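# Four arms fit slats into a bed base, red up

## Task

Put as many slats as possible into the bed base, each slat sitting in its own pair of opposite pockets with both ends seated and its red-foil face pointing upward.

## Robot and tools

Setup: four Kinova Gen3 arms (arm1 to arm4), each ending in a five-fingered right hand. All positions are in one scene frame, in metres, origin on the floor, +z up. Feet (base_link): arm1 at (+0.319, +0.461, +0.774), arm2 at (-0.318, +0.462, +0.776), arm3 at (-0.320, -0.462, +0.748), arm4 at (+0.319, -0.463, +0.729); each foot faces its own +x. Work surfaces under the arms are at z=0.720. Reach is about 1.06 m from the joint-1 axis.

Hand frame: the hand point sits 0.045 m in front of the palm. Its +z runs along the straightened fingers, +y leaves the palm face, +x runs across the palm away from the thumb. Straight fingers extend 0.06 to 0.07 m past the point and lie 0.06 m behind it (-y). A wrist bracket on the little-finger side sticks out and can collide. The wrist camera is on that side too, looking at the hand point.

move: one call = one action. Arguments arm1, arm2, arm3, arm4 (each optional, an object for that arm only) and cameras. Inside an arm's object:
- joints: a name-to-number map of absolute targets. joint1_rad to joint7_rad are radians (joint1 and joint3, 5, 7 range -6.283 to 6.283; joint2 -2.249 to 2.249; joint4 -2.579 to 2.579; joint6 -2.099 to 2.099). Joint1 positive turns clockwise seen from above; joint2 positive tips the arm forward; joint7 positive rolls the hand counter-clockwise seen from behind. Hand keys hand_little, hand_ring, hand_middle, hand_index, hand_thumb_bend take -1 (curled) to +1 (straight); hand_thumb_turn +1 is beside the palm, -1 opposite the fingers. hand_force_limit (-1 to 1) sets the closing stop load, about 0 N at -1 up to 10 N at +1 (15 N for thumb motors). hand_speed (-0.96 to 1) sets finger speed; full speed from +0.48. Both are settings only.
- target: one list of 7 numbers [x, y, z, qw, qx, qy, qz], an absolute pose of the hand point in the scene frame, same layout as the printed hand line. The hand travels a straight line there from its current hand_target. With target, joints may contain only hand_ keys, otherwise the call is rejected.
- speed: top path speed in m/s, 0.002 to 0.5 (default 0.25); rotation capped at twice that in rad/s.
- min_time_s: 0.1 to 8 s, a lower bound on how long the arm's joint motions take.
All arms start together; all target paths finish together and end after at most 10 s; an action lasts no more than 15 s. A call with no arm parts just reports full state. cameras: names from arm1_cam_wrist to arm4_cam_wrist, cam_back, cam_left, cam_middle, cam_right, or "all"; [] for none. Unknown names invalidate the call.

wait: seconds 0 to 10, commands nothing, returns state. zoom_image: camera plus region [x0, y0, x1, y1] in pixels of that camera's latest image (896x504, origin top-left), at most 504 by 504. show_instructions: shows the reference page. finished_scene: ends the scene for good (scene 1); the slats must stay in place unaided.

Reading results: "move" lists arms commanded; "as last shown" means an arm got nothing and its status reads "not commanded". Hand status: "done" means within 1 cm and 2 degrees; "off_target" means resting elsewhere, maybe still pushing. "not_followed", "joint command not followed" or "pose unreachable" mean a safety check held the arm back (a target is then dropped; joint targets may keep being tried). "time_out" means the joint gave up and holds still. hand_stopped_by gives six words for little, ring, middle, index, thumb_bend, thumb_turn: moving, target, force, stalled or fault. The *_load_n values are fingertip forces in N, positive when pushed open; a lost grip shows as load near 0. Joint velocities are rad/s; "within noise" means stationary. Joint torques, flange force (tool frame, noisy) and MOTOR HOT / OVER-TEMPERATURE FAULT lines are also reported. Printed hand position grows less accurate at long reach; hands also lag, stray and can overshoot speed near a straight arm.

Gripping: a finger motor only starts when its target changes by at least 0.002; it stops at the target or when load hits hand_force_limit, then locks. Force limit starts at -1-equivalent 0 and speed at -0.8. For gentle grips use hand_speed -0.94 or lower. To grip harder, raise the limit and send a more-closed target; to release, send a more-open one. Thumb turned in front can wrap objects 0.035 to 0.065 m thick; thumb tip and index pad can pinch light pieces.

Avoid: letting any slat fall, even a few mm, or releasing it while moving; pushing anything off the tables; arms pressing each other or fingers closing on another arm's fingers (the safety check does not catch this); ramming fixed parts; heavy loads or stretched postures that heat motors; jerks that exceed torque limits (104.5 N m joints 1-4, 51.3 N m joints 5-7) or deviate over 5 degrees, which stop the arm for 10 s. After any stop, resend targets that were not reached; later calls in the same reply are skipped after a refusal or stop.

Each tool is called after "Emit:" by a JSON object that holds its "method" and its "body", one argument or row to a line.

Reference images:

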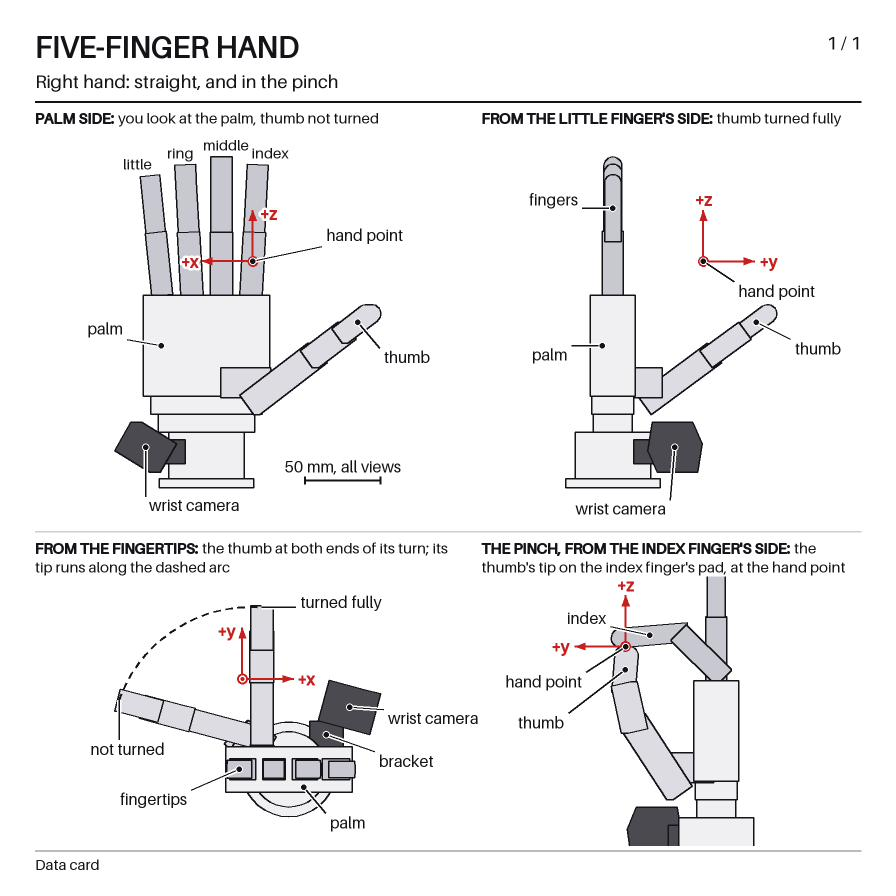

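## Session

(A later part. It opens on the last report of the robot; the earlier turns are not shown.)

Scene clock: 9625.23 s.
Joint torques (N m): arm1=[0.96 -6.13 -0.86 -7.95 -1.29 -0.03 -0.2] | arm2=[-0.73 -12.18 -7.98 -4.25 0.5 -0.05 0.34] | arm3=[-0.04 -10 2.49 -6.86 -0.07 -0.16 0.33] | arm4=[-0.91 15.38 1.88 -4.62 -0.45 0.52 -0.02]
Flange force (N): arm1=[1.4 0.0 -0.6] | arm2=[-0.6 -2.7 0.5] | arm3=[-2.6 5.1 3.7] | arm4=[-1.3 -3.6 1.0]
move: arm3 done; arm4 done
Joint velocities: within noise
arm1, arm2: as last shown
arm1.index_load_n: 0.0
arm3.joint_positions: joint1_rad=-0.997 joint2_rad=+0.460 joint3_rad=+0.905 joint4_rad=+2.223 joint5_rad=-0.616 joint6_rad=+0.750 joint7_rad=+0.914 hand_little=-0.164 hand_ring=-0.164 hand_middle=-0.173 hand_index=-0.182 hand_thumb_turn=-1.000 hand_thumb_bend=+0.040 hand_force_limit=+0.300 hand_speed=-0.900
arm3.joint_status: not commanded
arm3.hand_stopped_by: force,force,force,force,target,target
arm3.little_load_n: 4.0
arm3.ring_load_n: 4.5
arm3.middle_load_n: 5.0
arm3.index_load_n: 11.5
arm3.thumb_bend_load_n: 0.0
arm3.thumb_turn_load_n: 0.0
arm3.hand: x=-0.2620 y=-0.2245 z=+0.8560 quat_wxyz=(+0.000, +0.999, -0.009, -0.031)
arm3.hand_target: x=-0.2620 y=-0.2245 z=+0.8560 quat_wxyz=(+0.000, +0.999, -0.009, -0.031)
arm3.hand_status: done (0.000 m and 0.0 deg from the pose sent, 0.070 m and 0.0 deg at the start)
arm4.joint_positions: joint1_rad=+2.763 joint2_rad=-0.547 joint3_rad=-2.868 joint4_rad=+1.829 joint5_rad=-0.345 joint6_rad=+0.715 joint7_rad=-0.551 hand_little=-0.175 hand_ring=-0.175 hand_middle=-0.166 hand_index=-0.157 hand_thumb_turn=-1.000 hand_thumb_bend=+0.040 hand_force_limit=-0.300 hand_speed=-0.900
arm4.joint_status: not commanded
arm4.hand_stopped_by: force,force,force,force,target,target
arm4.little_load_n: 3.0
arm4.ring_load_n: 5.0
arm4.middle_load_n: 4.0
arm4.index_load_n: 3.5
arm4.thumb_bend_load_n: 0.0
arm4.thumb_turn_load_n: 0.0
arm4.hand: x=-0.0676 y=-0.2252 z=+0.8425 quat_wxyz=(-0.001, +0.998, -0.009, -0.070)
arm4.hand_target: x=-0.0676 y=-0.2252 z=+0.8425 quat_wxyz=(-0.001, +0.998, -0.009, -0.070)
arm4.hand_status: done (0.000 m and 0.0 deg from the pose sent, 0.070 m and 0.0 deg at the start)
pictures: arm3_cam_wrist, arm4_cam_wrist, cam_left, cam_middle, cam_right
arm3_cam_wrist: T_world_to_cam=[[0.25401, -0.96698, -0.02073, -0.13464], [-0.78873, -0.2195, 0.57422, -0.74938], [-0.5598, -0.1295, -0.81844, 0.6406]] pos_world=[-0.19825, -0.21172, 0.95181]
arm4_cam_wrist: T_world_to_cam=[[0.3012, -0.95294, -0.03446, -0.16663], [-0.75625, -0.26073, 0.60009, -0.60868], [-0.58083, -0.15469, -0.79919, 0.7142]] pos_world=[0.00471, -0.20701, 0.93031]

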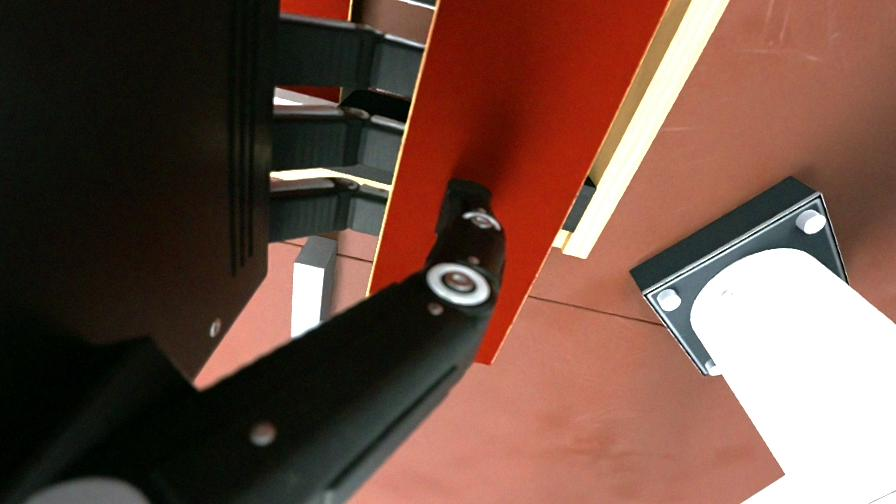

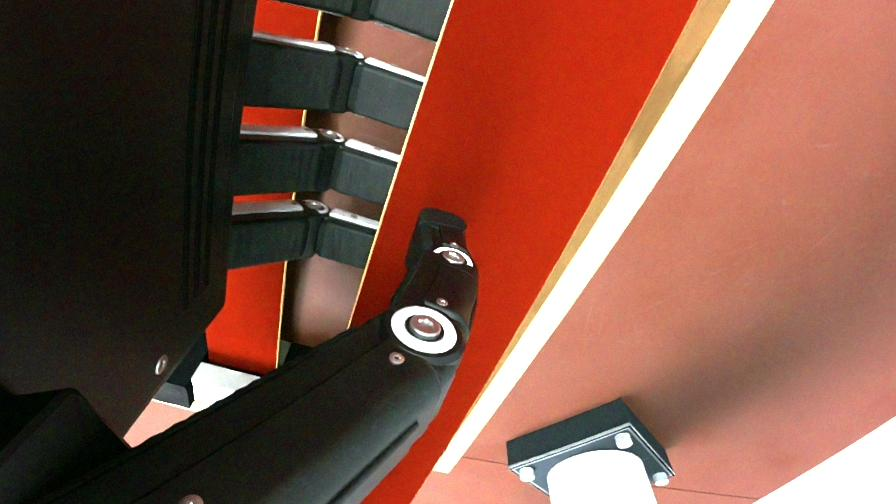

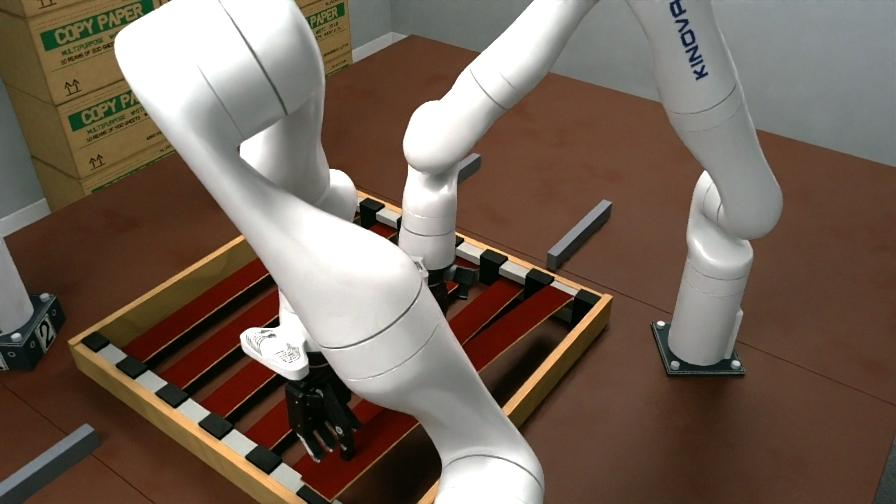

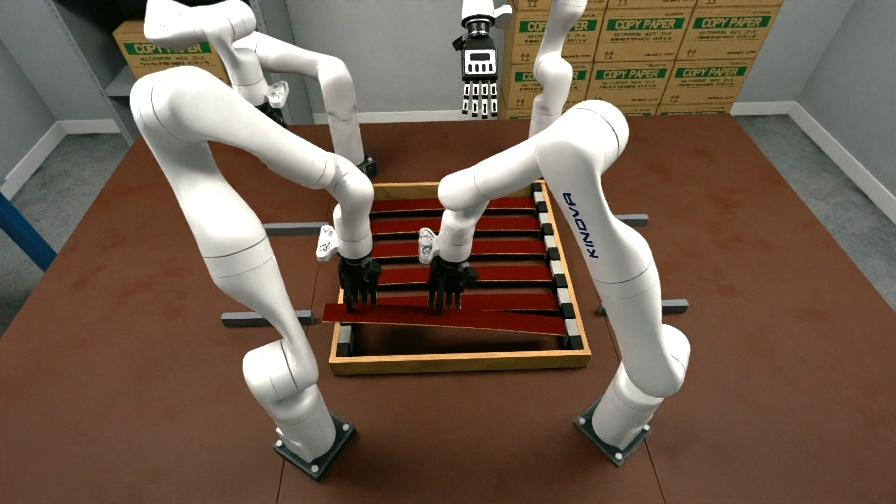

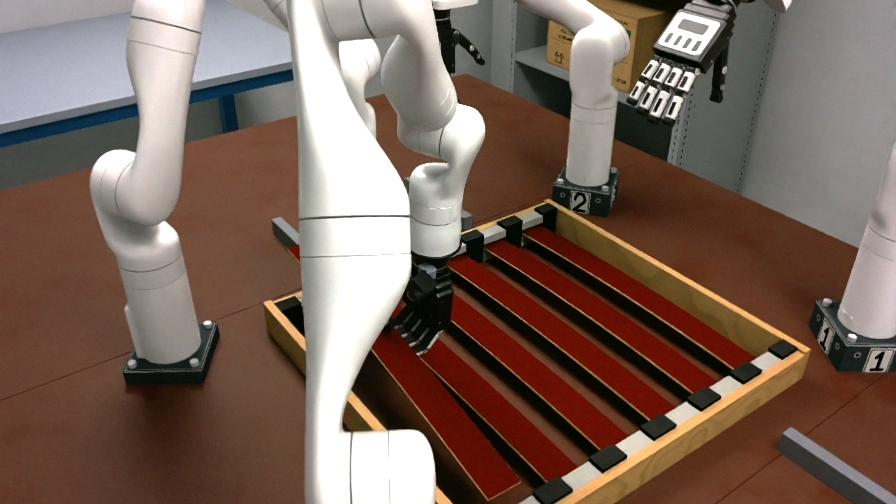

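Emit:
{"method": "move", "body": {
  "arm3": {"target": [-0.262, -0.2245, 0.83, -0.00011, 0.99953, -0.00349, -0.03054], "speed": 0.05},
  "arm4": {"target": [-0.0676, -0.2232, 0.8165, -0.00024, 0.99756, -0.00348, -0.06976], "speed": 0.05},
  "cameras": ["arm4_cam_wrist", "arm3_cam_wrist", "cam_middle", "cam_left", "cam_right"]
}}

Emit:
{"method": "zoom_image", "body": {
  "camera": "cam_left",
  "region": [520, 260, 620, 340]
}}

Emit:
{"method": "zoom_image", "body": {
  "camera": "cam_middle",
  "region": [540, 290, 600, 360]
}}

Emit:
{"method": "zoom_image", "body": {
  "camera": "cam_middle",
  "region": [310, 290, 370, 360]
}}

Scene clock: 9800.07 s.
Joint torques (N m): arm1=[0.98 -6.13 -0.84 -7.95 -1.32 -0.02 -0.22] | arm2=[-0.74 -12.19 -7.95 -4.24 0.49 -0.04 0.33] | arm3=[-0.31 -11.12 2.51 -6.39 -0.05 -0.22 0.36] | arm4=[-1.11 15.69 1.66 -4.06 -0.41 0.66 0.02]
Flange force (N): arm1=[1.4 0.0 -0.6] | arm2=[-0.5 -2.6 0.5] | arm3=[-1.8 5.2 4.4] | arm4=[-0.8 -3.9 1.3]
move: arm3 done; arm4 done
Joint velocities: within noise
arm1, arm2: as last shown
arm3.joint_positions: joint1_rad=-0.926 joint2_rad=+0.516 joint3_rad=+0.820 joint4_rad=+2.252 joint5_rad=-0.707 joint6_rad=+0.675 joint7_rad=+1.004 hand_little=-0.164 hand_ring=-0.164 hand_middle=-0.173 hand_index=-0.182 hand_thumb_turn=-1.000 hand_thumb_bend=+0.040 hand_force_limit=+0.300 hand_speed=-0.900
arm3.joint_status: not commanded
arm3.hand_stopped_by: force,force,force,force,target,target
arm3.little_load_n: 4.0
arm3.ring_load_n: 4.5
arm3.middle_load_n: 5.5
arm3.index_load_n: 11.5
arm3.thumb_bend_load_n: 0.0
arm3.thumb_turn_load_n: 0.0
arm3.hand: x=-0.2620 y=-0.2245 z=+0.8300 quat_wxyz=(+0.000, +1.000, -0.003, -0.031)
arm3.hand_target: x=-0.2620 y=-0.2245 z=+0.8300 quat_wxyz=(+0.000, +1.000, -0.003, -0.031)
arm3.hand_status: done (0.000 m and 0.0 deg from the pose sent, 0.026 m and 0.6 deg at the start)
arm4.joint_positions: joint1_rad=+2.788 joint2_rad=-0.596 joint3_rad=-2.896 joint4_rad=+1.849 joint5_rad=-0.370 joint6_rad=+0.649 joint7_rad=-0.510 hand_little=-0.175 hand_ring=-0.175 hand_middle=-0.166 hand_index=-0.157 hand_thumb_turn=-1.000 hand_thumb_bend=+0.040 hand_force_limit=-0.300 hand_speed=-0.900
arm4.joint_status: not commanded
arm4.hand_stopped_by: force,force,force,force,target,target
arm4.little_load_n: 3.0
arm4.ring_load_n: 5.0
arm4.middle_load_n: 4.0
arm4.index_load_n: 3.5
arm4.thumb_bend_load_n: 0.0
arm4.thumb_turn_load_n: 0.0
arm4.hand: x=-0.0676 y=-0.2232 z=+0.8165 quat_wxyz=(+0.000, +0.998, -0.003, -0.070)
arm4.hand_target: x=-0.0676 y=-0.2232 z=+0.8165 quat_wxyz=(+0.000, +0.998, -0.003, -0.070)
arm4.hand_status: done (0.000 m and 0.0 deg from the pose sent, 0.026 m and 0.6 deg at the start)
pictures: arm3_cam_wrist, arm4_cam_wrist, cam_left, cam_middle, cam_right
arm3_cam_wrist: T_world_to_cam=[[0.2641, -0.96427, -0.02077, -0.13182], [-0.78637, -0.22774, 0.57425, -0.73574], [-0.55846, -0.13532, -0.81842, 0.61833]] pos_world=[-0.19844, -0.21099, 0.92581]
arm4_cam_wrist: T_world_to_cam=[[0.31116, -0.94973, -0.03447, -0.16424], [-0.75347, -0.26864, 0.6001, -0.5942], [-0.5792, -0.16075, -0.79918, 0.69245]] pos_world=[0.00446, -0.2043, 0.90431]

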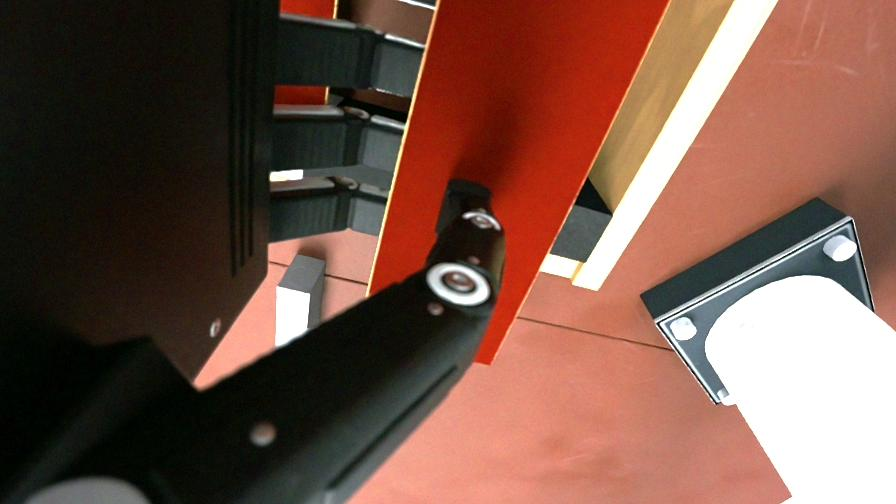

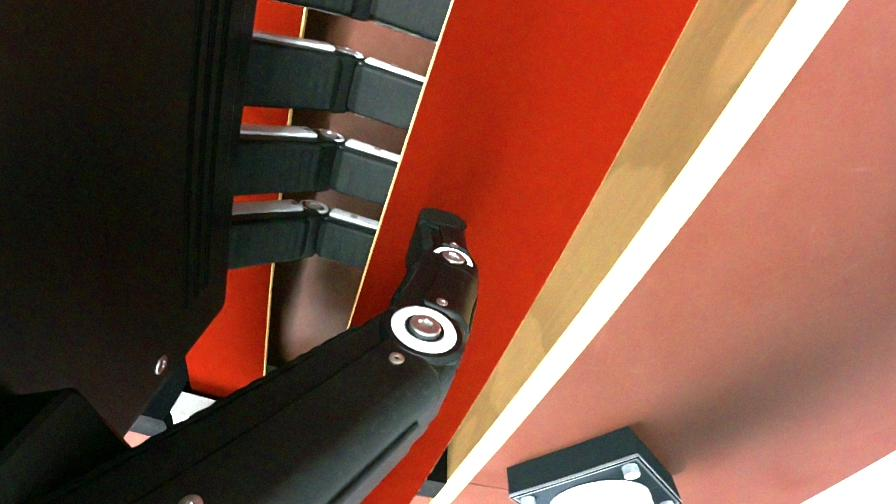

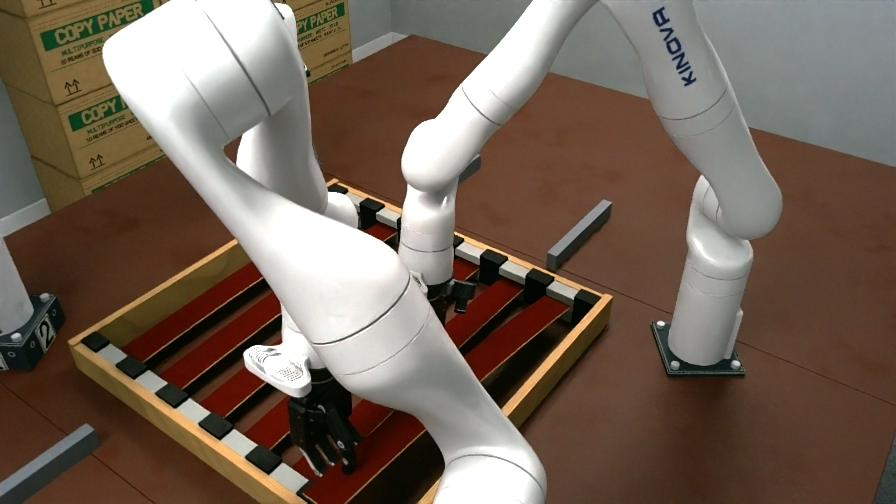

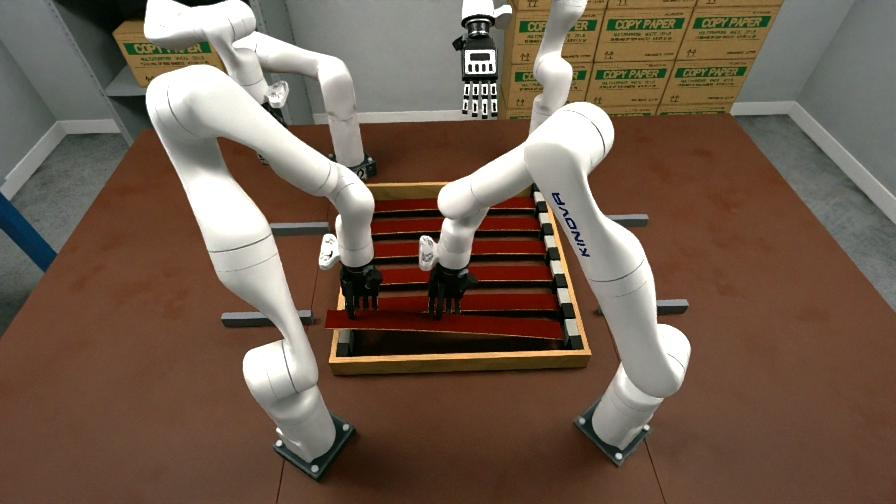

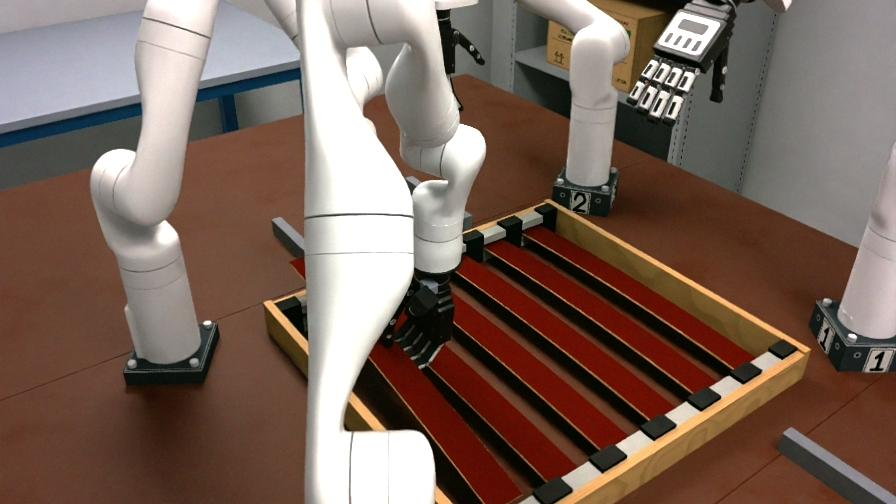

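Scaled by 5.040 from the camera's image (finer frame: 1280x720).

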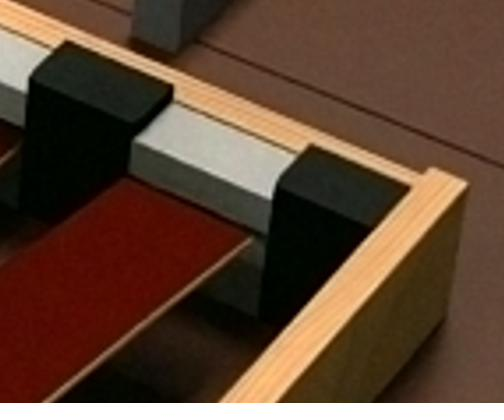

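Scaled by 7.200 from the camera's image (finer frame: 1280x720).

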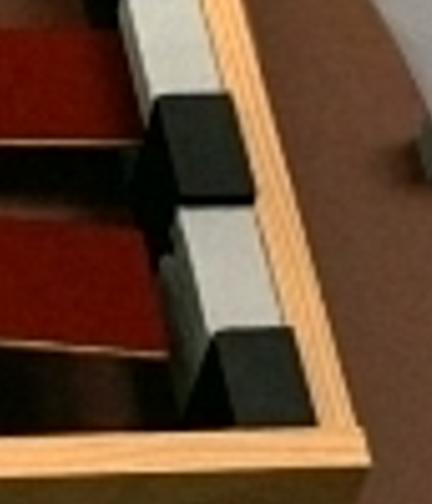

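Scaled by 7.200 from the camera's image (finer frame: 1280x720).

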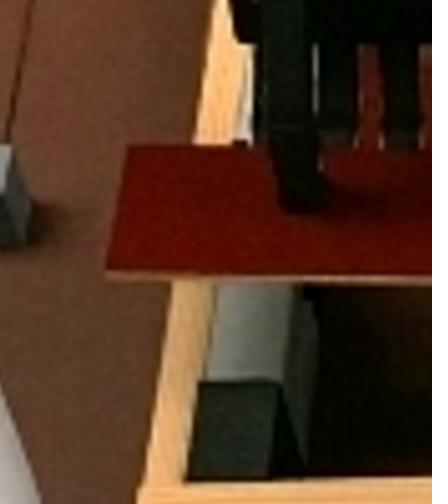

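Emit:
{"method": "move", "body": {
  "arm3": {"target": [-0.2605, -0.2245, 0.819, -0.00011, 0.99953, -0.00349, -0.03054], "speed": 0.04},
  "arm4": {"target": [-0.0661, -0.2232, 0.8055, -0.00024, 0.99756, -0.00348, -0.06976], "speed": 0.04},
  "cameras": ["arm3_cam_wrist", "arm4_cam_wrist", "cam_middle", "cam_left"]
}}

Emit:
{"method": "zoom_image", "body": {
  "camera": "cam_left",
  "region": [520, 260, 620, 340]
}}

Emit:
{"method": "zoom_image", "body": {
  "camera": "cam_middle",
  "region": [540, 290, 600, 360]
}}

Emit:
{"method": "zoom_image", "body": {
  "camera": "arm3_cam_wrist",
  "region": [430, 130, 680, 390]
}}

Scene clock: 9905.17 s.
Joint torques (N m): arm1=[1.01 -6.12 -0.82 -7.92 -1.31 -0.02 -0.21] | arm2=[-0.71 -12.17 -7.98 -4.24 0.48 -0.04 0.33] | arm3=[-0.09 -11.43 2.61 -6.18 -0.08 -0.27 0.43] | arm4=[-1.2 15.85 1.55 -3.86 -0.43 0.68 0.04]
Flange force (N): arm1=[1.4 -0.2 -0.6] | arm2=[-0.6 -2.8 0.5] | arm3=[-2.9 5.3 3.4] | arm4=[-0.6 -4.0 1.5]
move: arm3 done; arm4 done
Joint velocities: within noise
arm1, arm2: as last shown
arm1.ring_load_n: -0.5
arm2.index_load_n: 0.5
arm3.joint_positions: joint1_rad=-0.891 joint2_rad=+0.541 joint3_rad=+0.782 joint4_rad=+2.262 joint5_rad=-0.747 joint6_rad=+0.645 joint7_rad=+1.045 hand_little=-0.164 hand_ring=-0.164 hand_middle=-0.173 hand_index=-0.182 hand_thumb_turn=-1.000 hand_thumb_bend=+0.040 hand_force_limit=+0.300 hand_speed=-0.900
arm3.joint_status: not commanded
arm3.hand_stopped_by: force,force,force,force,target,target
arm3.little_load_n: 4.0
arm3.ring_load_n: 4.5
arm3.middle_load_n: 5.5
arm3.index_load_n: 11.0
arm3.thumb_bend_load_n: 0.0
arm3.thumb_turn_load_n: 0.0
arm3.hand: x=-0.2605 y=-0.2245 z=+0.8190 quat_wxyz=(+0.000, +1.000, -0.003, -0.031)
arm3.hand_target: x=-0.2605 y=-0.2245 z=+0.8190 quat_wxyz=(+0.000, +1.000, -0.003, -0.031)
arm3.hand_status: done (0.000 m and 0.0 deg from the pose sent, 0.011 m and 0.0 deg at the start)
arm4.joint_positions: joint1_rad=+2.799 joint2_rad=-0.614 joint3_rad=-2.907 joint4_rad=+1.862 joint5_rad=-0.381 joint6_rad=+0.618 joint7_rad=-0.495 hand_little=-0.175 hand_ring=-0.175 hand_middle=-0.166 hand_index=-0.157 hand_thumb_turn=-1.000 hand_thumb_bend=+0.040 hand_force_limit=-0.300 hand_speed=-0.900
arm4.joint_status: not commanded
arm4.hand_stopped_by: force,force,force,force,target,target
arm4.little_load_n: 3.0
arm4.ring_load_n: 5.0
arm4.middle_load_n: 4.0
arm4.index_load_n: 3.5
arm4.thumb_bend_load_n: 0.0
arm4.thumb_turn_load_n: 0.5
arm4.hand: x=-0.0661 y=-0.2232 z=+0.8055 quat_wxyz=(+0.000, +0.998, -0.003, -0.070)
arm4.hand_target: x=-0.0661 y=-0.2232 z=+0.8055 quat_wxyz=(+0.000, +0.998, -0.003, -0.070)
arm4.hand_status: done (0.000 m and 0.0 deg from the pose sent, 0.011 m and 0.0 deg at the start)
pictures: arm3_cam_wrist, arm4_cam_wrist, cam_left, cam_middle
arm3_cam_wrist: T_world_to_cam=[[0.26415, -0.96426, -0.02069, -0.13251], [-0.78633, -0.22773, 0.57431, -0.72829], [-0.5585, -0.13543, -0.81838, 0.6101]] pos_world=[-0.19693, -0.21099, 0.91481]
arm4_cam_wrist: T_world_to_cam=[[0.31116, -0.94973, -0.03447, -0.16508], [-0.75347, -0.26864, 0.6001, -0.58647], [-0.5792, -0.16075, -0.79918, 0.68452]] pos_world=[0.00596, -0.2043, 0.89331]

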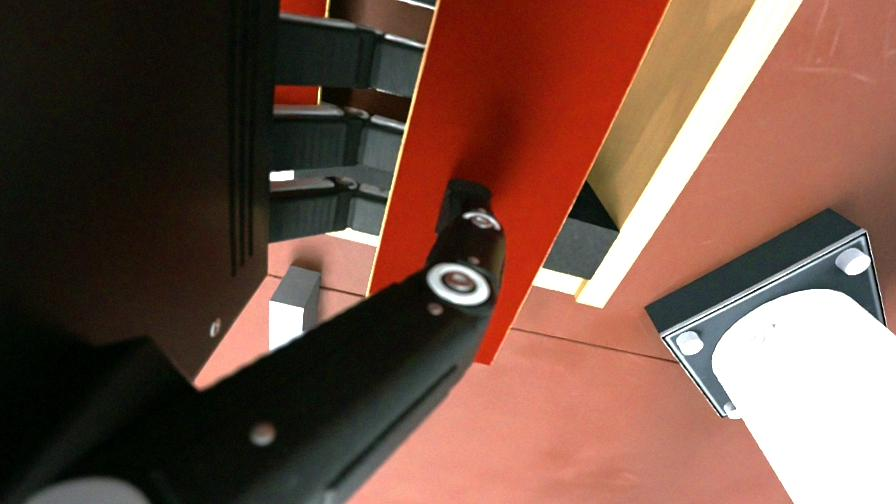

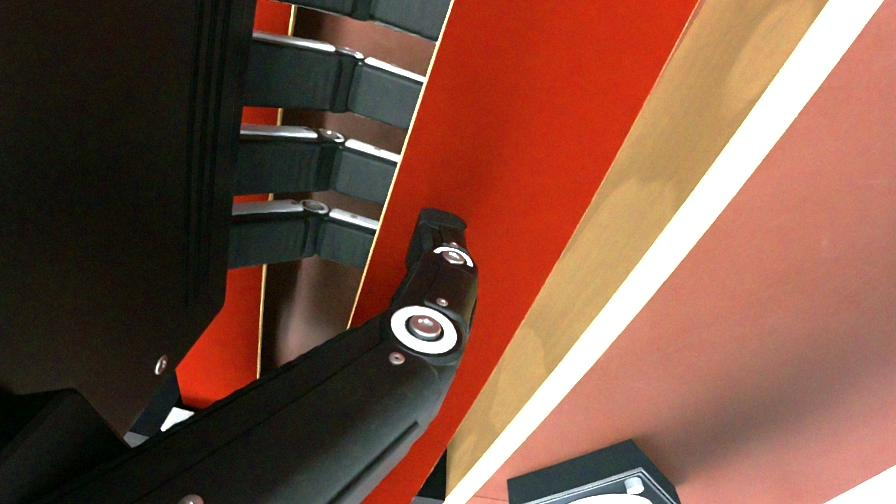

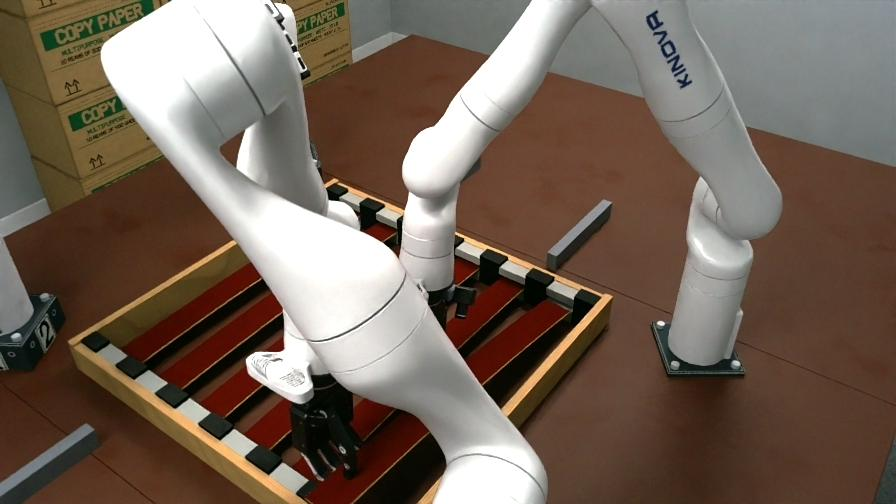

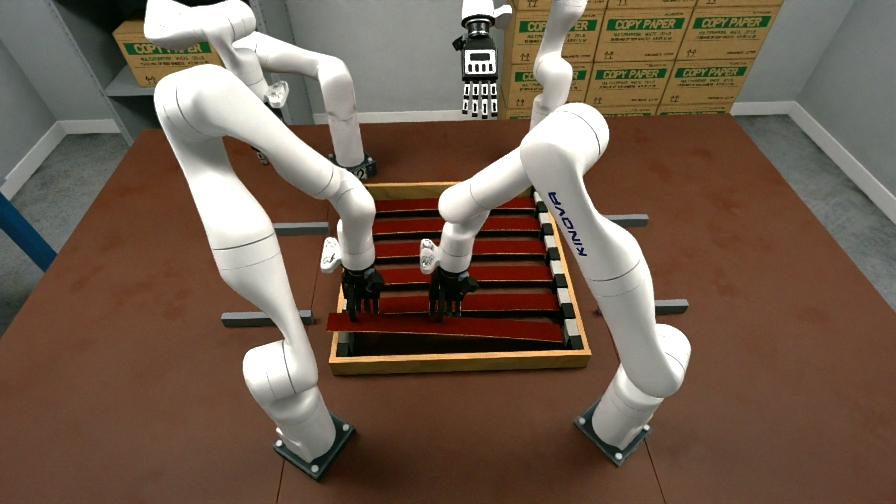

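Scaled by 5.040 from the camera's image (finer frame: 1280x720).

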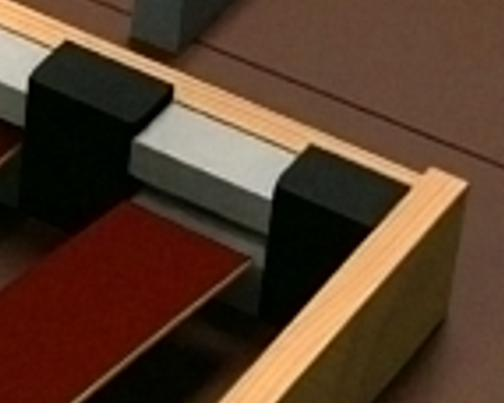

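Scaled by 7.200 from the camera's image (finer frame: 1280x720).

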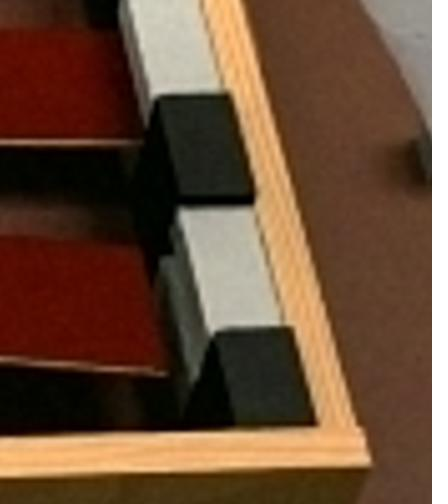

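Scaled by 1.938 from the camera's image (finer frame: 1280x720).

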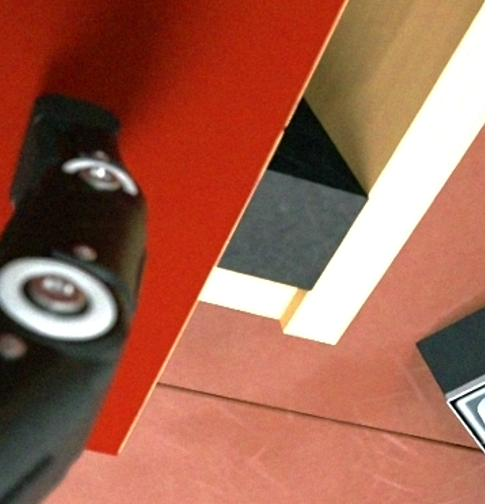

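Emit:
{"method": "move", "body": {
  "arm3": {"target": [-0.2395, -0.2245, 0.8154, -0.00011, 0.99953, -0.00349, -0.03054], "speed": 0.04},
  "arm4": {"target": [-0.0451, -0.2232, 0.8019, -0.00024, 0.99756, -0.00348, -0.06976], "speed": 0.04},
  "cameras": ["arm3_cam_wrist", "arm4_cam_wrist", "cam_middle", "cam_left"]
}}

Emit:
{"method": "zoom_image", "body": {
  "camera": "cam_left",
  "region": [520, 260, 620, 340]
}}

Emit:
{"method": "zoom_image", "body": {
  "camera": "cam_middle",
  "region": [540, 290, 600, 360]
}}

Emit:
{"method": "zoom_image", "body": {
  "camera": "arm3_cam_wrist",
  "region": [430, 130, 680, 390]
}}

Scene clock: 9937.67 s.
Joint torques (N m): arm1=[0.98 -6.13 -0.79 -7.93 -1.31 -0.04 -0.22] | arm2=[-0.71 -12.17 -7.96 -4.26 0.49 -0.06 0.35] | arm3=[4.09 -9.6 7.35 -7.43 2.28 -4.08 1.25] | arm4=[1.69 14.14 4.74 -0.18 1.76 1.92 0.53]
Flange force (N): arm1=[1.4 -0.2 -0.6] | arm2=[-0.6 -2.7 0.5] | arm3=[-18.9 1.7 0.1] | arm4=[-10.0 -2.7 4.3]
move: arm3 done; arm4 done
Joint velocities: within noise
arm1, arm2: as last shown
arm1.ring_load_n: 0.0
arm1.thumb_bend_load_n: -0.5
arm2.index_load_n: 0.0
arm3.joint_positions: joint1_rad=-0.814 joint2_rad=+0.560 joint3_rad=+0.768 joint4_rad=+2.241 joint5_rad=-0.751 joint6_rad=+0.650 joint7_rad=+1.105 hand_little=-0.164 hand_ring=-0.165 hand_middle=-0.173 hand_index=-0.182 hand_thumb_turn=-1.000 hand_thumb_bend=+0.041 hand_force_limit=+0.300 hand_speed=-0.900
arm3.joint_status: not commanded
arm3.hand_stopped_by: force,force,force,force,target,target
arm3.little_load_n: 0.0
arm3.ring_load_n: 1.5
arm3.middle_load_n: 4.0
arm3.index_load_n: 10.0
arm3.thumb_bend_load_n: 4.0
arm3.thumb_turn_load_n: 9.0
arm3.hand: x=-0.2395 y=-0.2245 z=+0.8154 quat_wxyz=(+0.000, +1.000, -0.003, -0.031)
arm3.hand_target: x=-0.2395 y=-0.2245 z=+0.8154 quat_wxyz=(+0.000, +1.000, -0.003, -0.031)
arm3.hand_status: done (0.000 m and 0.0 deg from the pose sent, 0.021 m and 0.0 deg at the start)
arm4.joint_positions: joint1_rad=+2.838 joint2_rad=-0.596 joint3_rad=-2.919 joint4_rad=+1.916 joint5_rad=-0.389 joint6_rad=+0.584 joint7_rad=-0.448 hand_little=-0.175 hand_ring=-0.175 hand_middle=-0.166 hand_index=-0.157 hand_thumb_turn=-1.000 hand_thumb_bend=+0.040 hand_force_limit=-0.300 hand_speed=-0.900
arm4.joint_status: not commanded
arm4.hand_stopped_by: force,force,force,force,target,target
arm4.little_load_n: 2.5
arm4.ring_load_n: 4.5
arm4.middle_load_n: 2.0
arm4.index_load_n: 1.0
arm4.thumb_bend_load_n: 2.0
arm4.thumb_turn_load_n: 5.0
arm4.hand: x=-0.0451 y=-0.2232 z=+0.8019 quat_wxyz=(+0.000, +0.998, -0.003, -0.070)
arm4.hand_target: x=-0.0451 y=-0.2232 z=+0.8019 quat_wxyz=(+0.000, +0.998, -0.003, -0.070)
arm4.hand_status: done (0.000 m and 0.0 deg from the pose sent, 0.021 m and 0.0 deg at the start)
pictures: arm3_cam_wrist, arm4_cam_wrist, cam_left, cam_middle
arm3_cam_wrist: T_world_to_cam=[[0.26415, -0.96426, -0.02069, -0.13813], [-0.78633, -0.22773, 0.57431, -0.70971], [-0.5585, -0.13543, -0.81838, 0.61888]] pos_world=[-0.17594, -0.21099, 0.91121]
arm4_cam_wrist: T_world_to_cam=[[0.31106, -0.94977, -0.0344, -0.17181], [-0.7535, -0.26852, 0.60011, -0.56846], [-0.5792, -0.16075, -0.79918, 0.69381]] pos_world=[0.02696, -0.2043, 0.8897]

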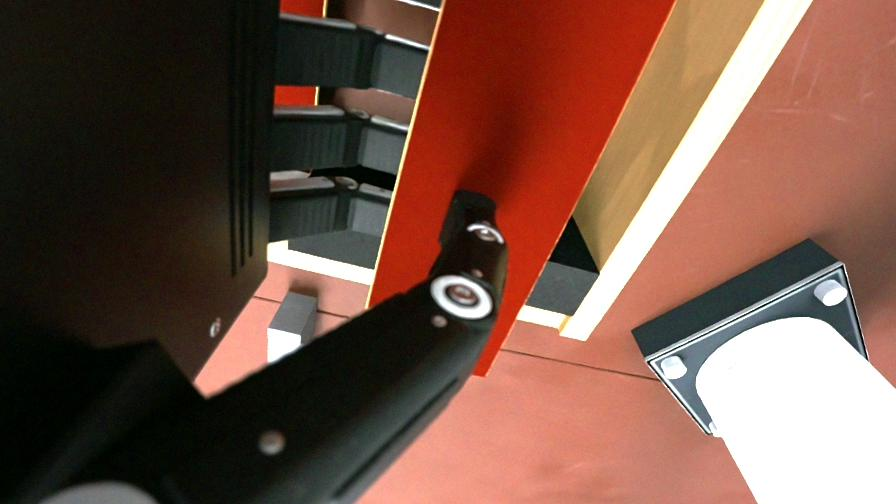

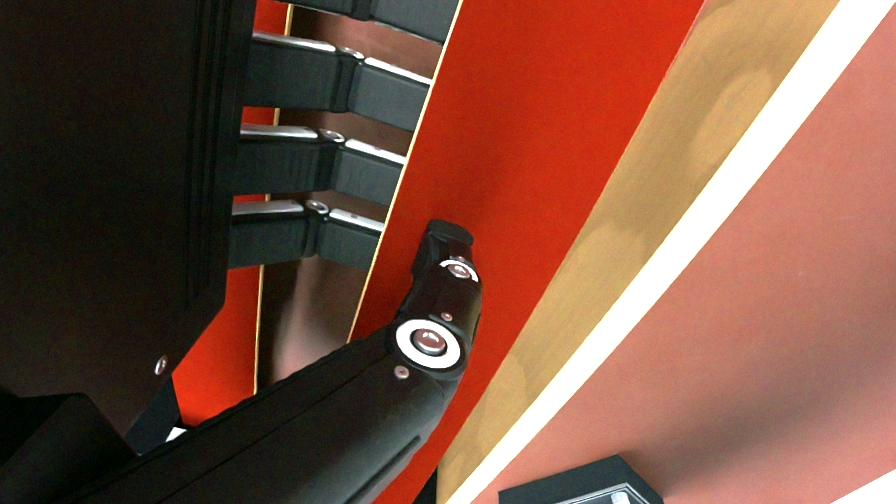

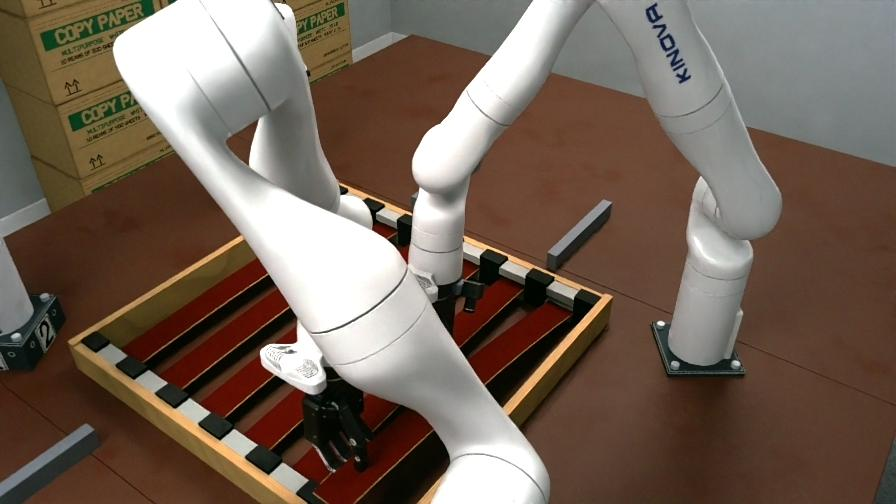

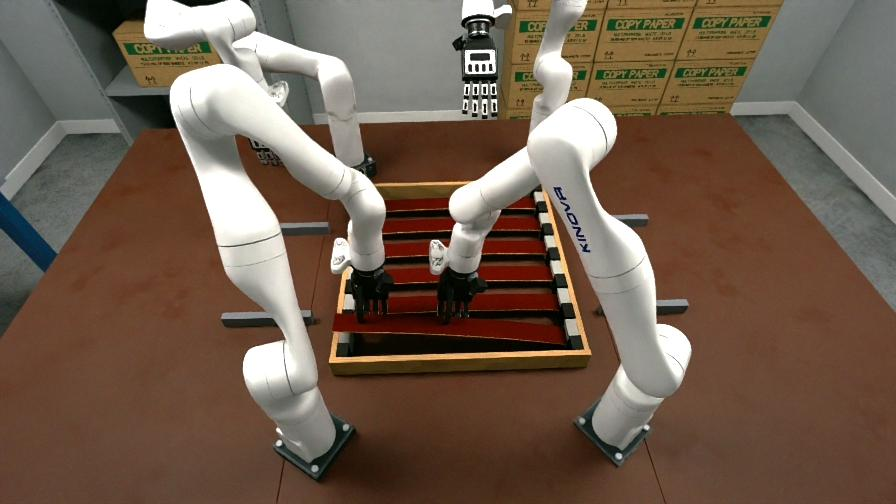

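Scaled by 5.040 from the camera's image (finer frame: 1280x720).

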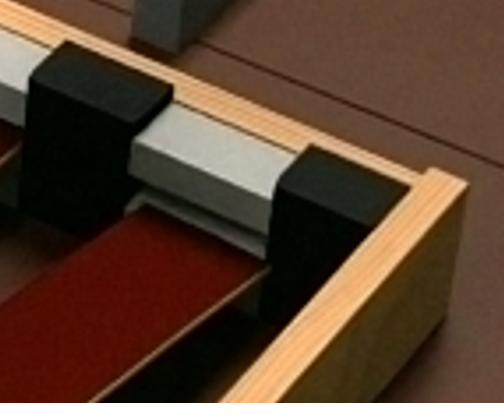

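Scaled by 7.200 from the camera's image (finer frame: 1280x720).

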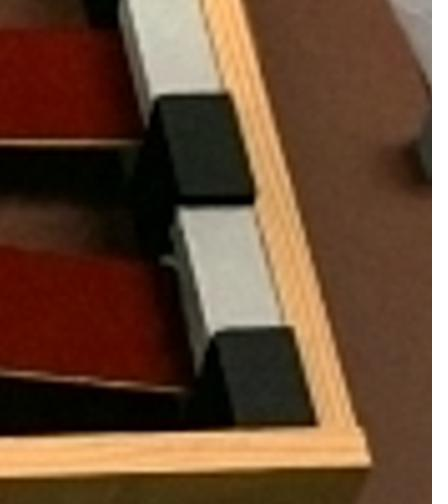

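Scaled by 1.938 from the camera's image (finer frame: 1280x720).

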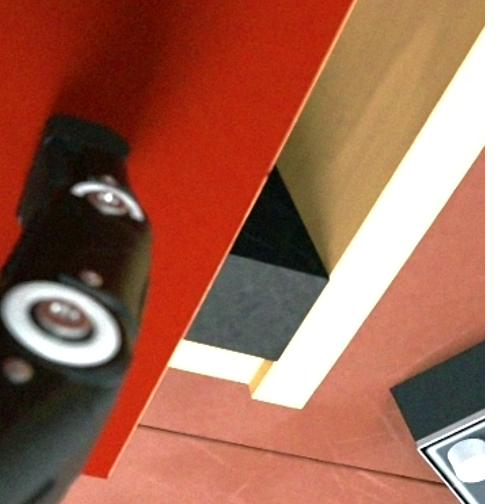

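Emit:
{"method": "zoom_image", "body": {
  "camera": "cam_left",
  "region": [540, 285, 580, 320]
}}

Emit:
{"method": "zoom_image", "body": {
  "camera": "cam_middle",
  "region": [555, 315, 585, 350]
}}

Scaled by 12.600 from the camera's image (finer frame: 1280x720).

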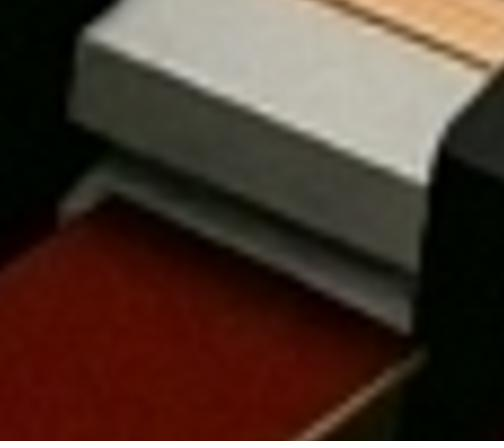

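Scaled by 14.400 from the camera's image (finer frame: 1280x720).

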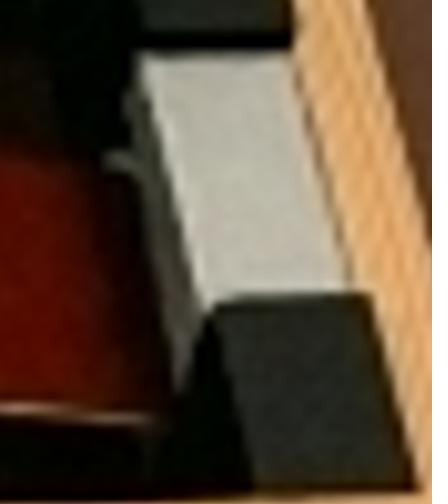

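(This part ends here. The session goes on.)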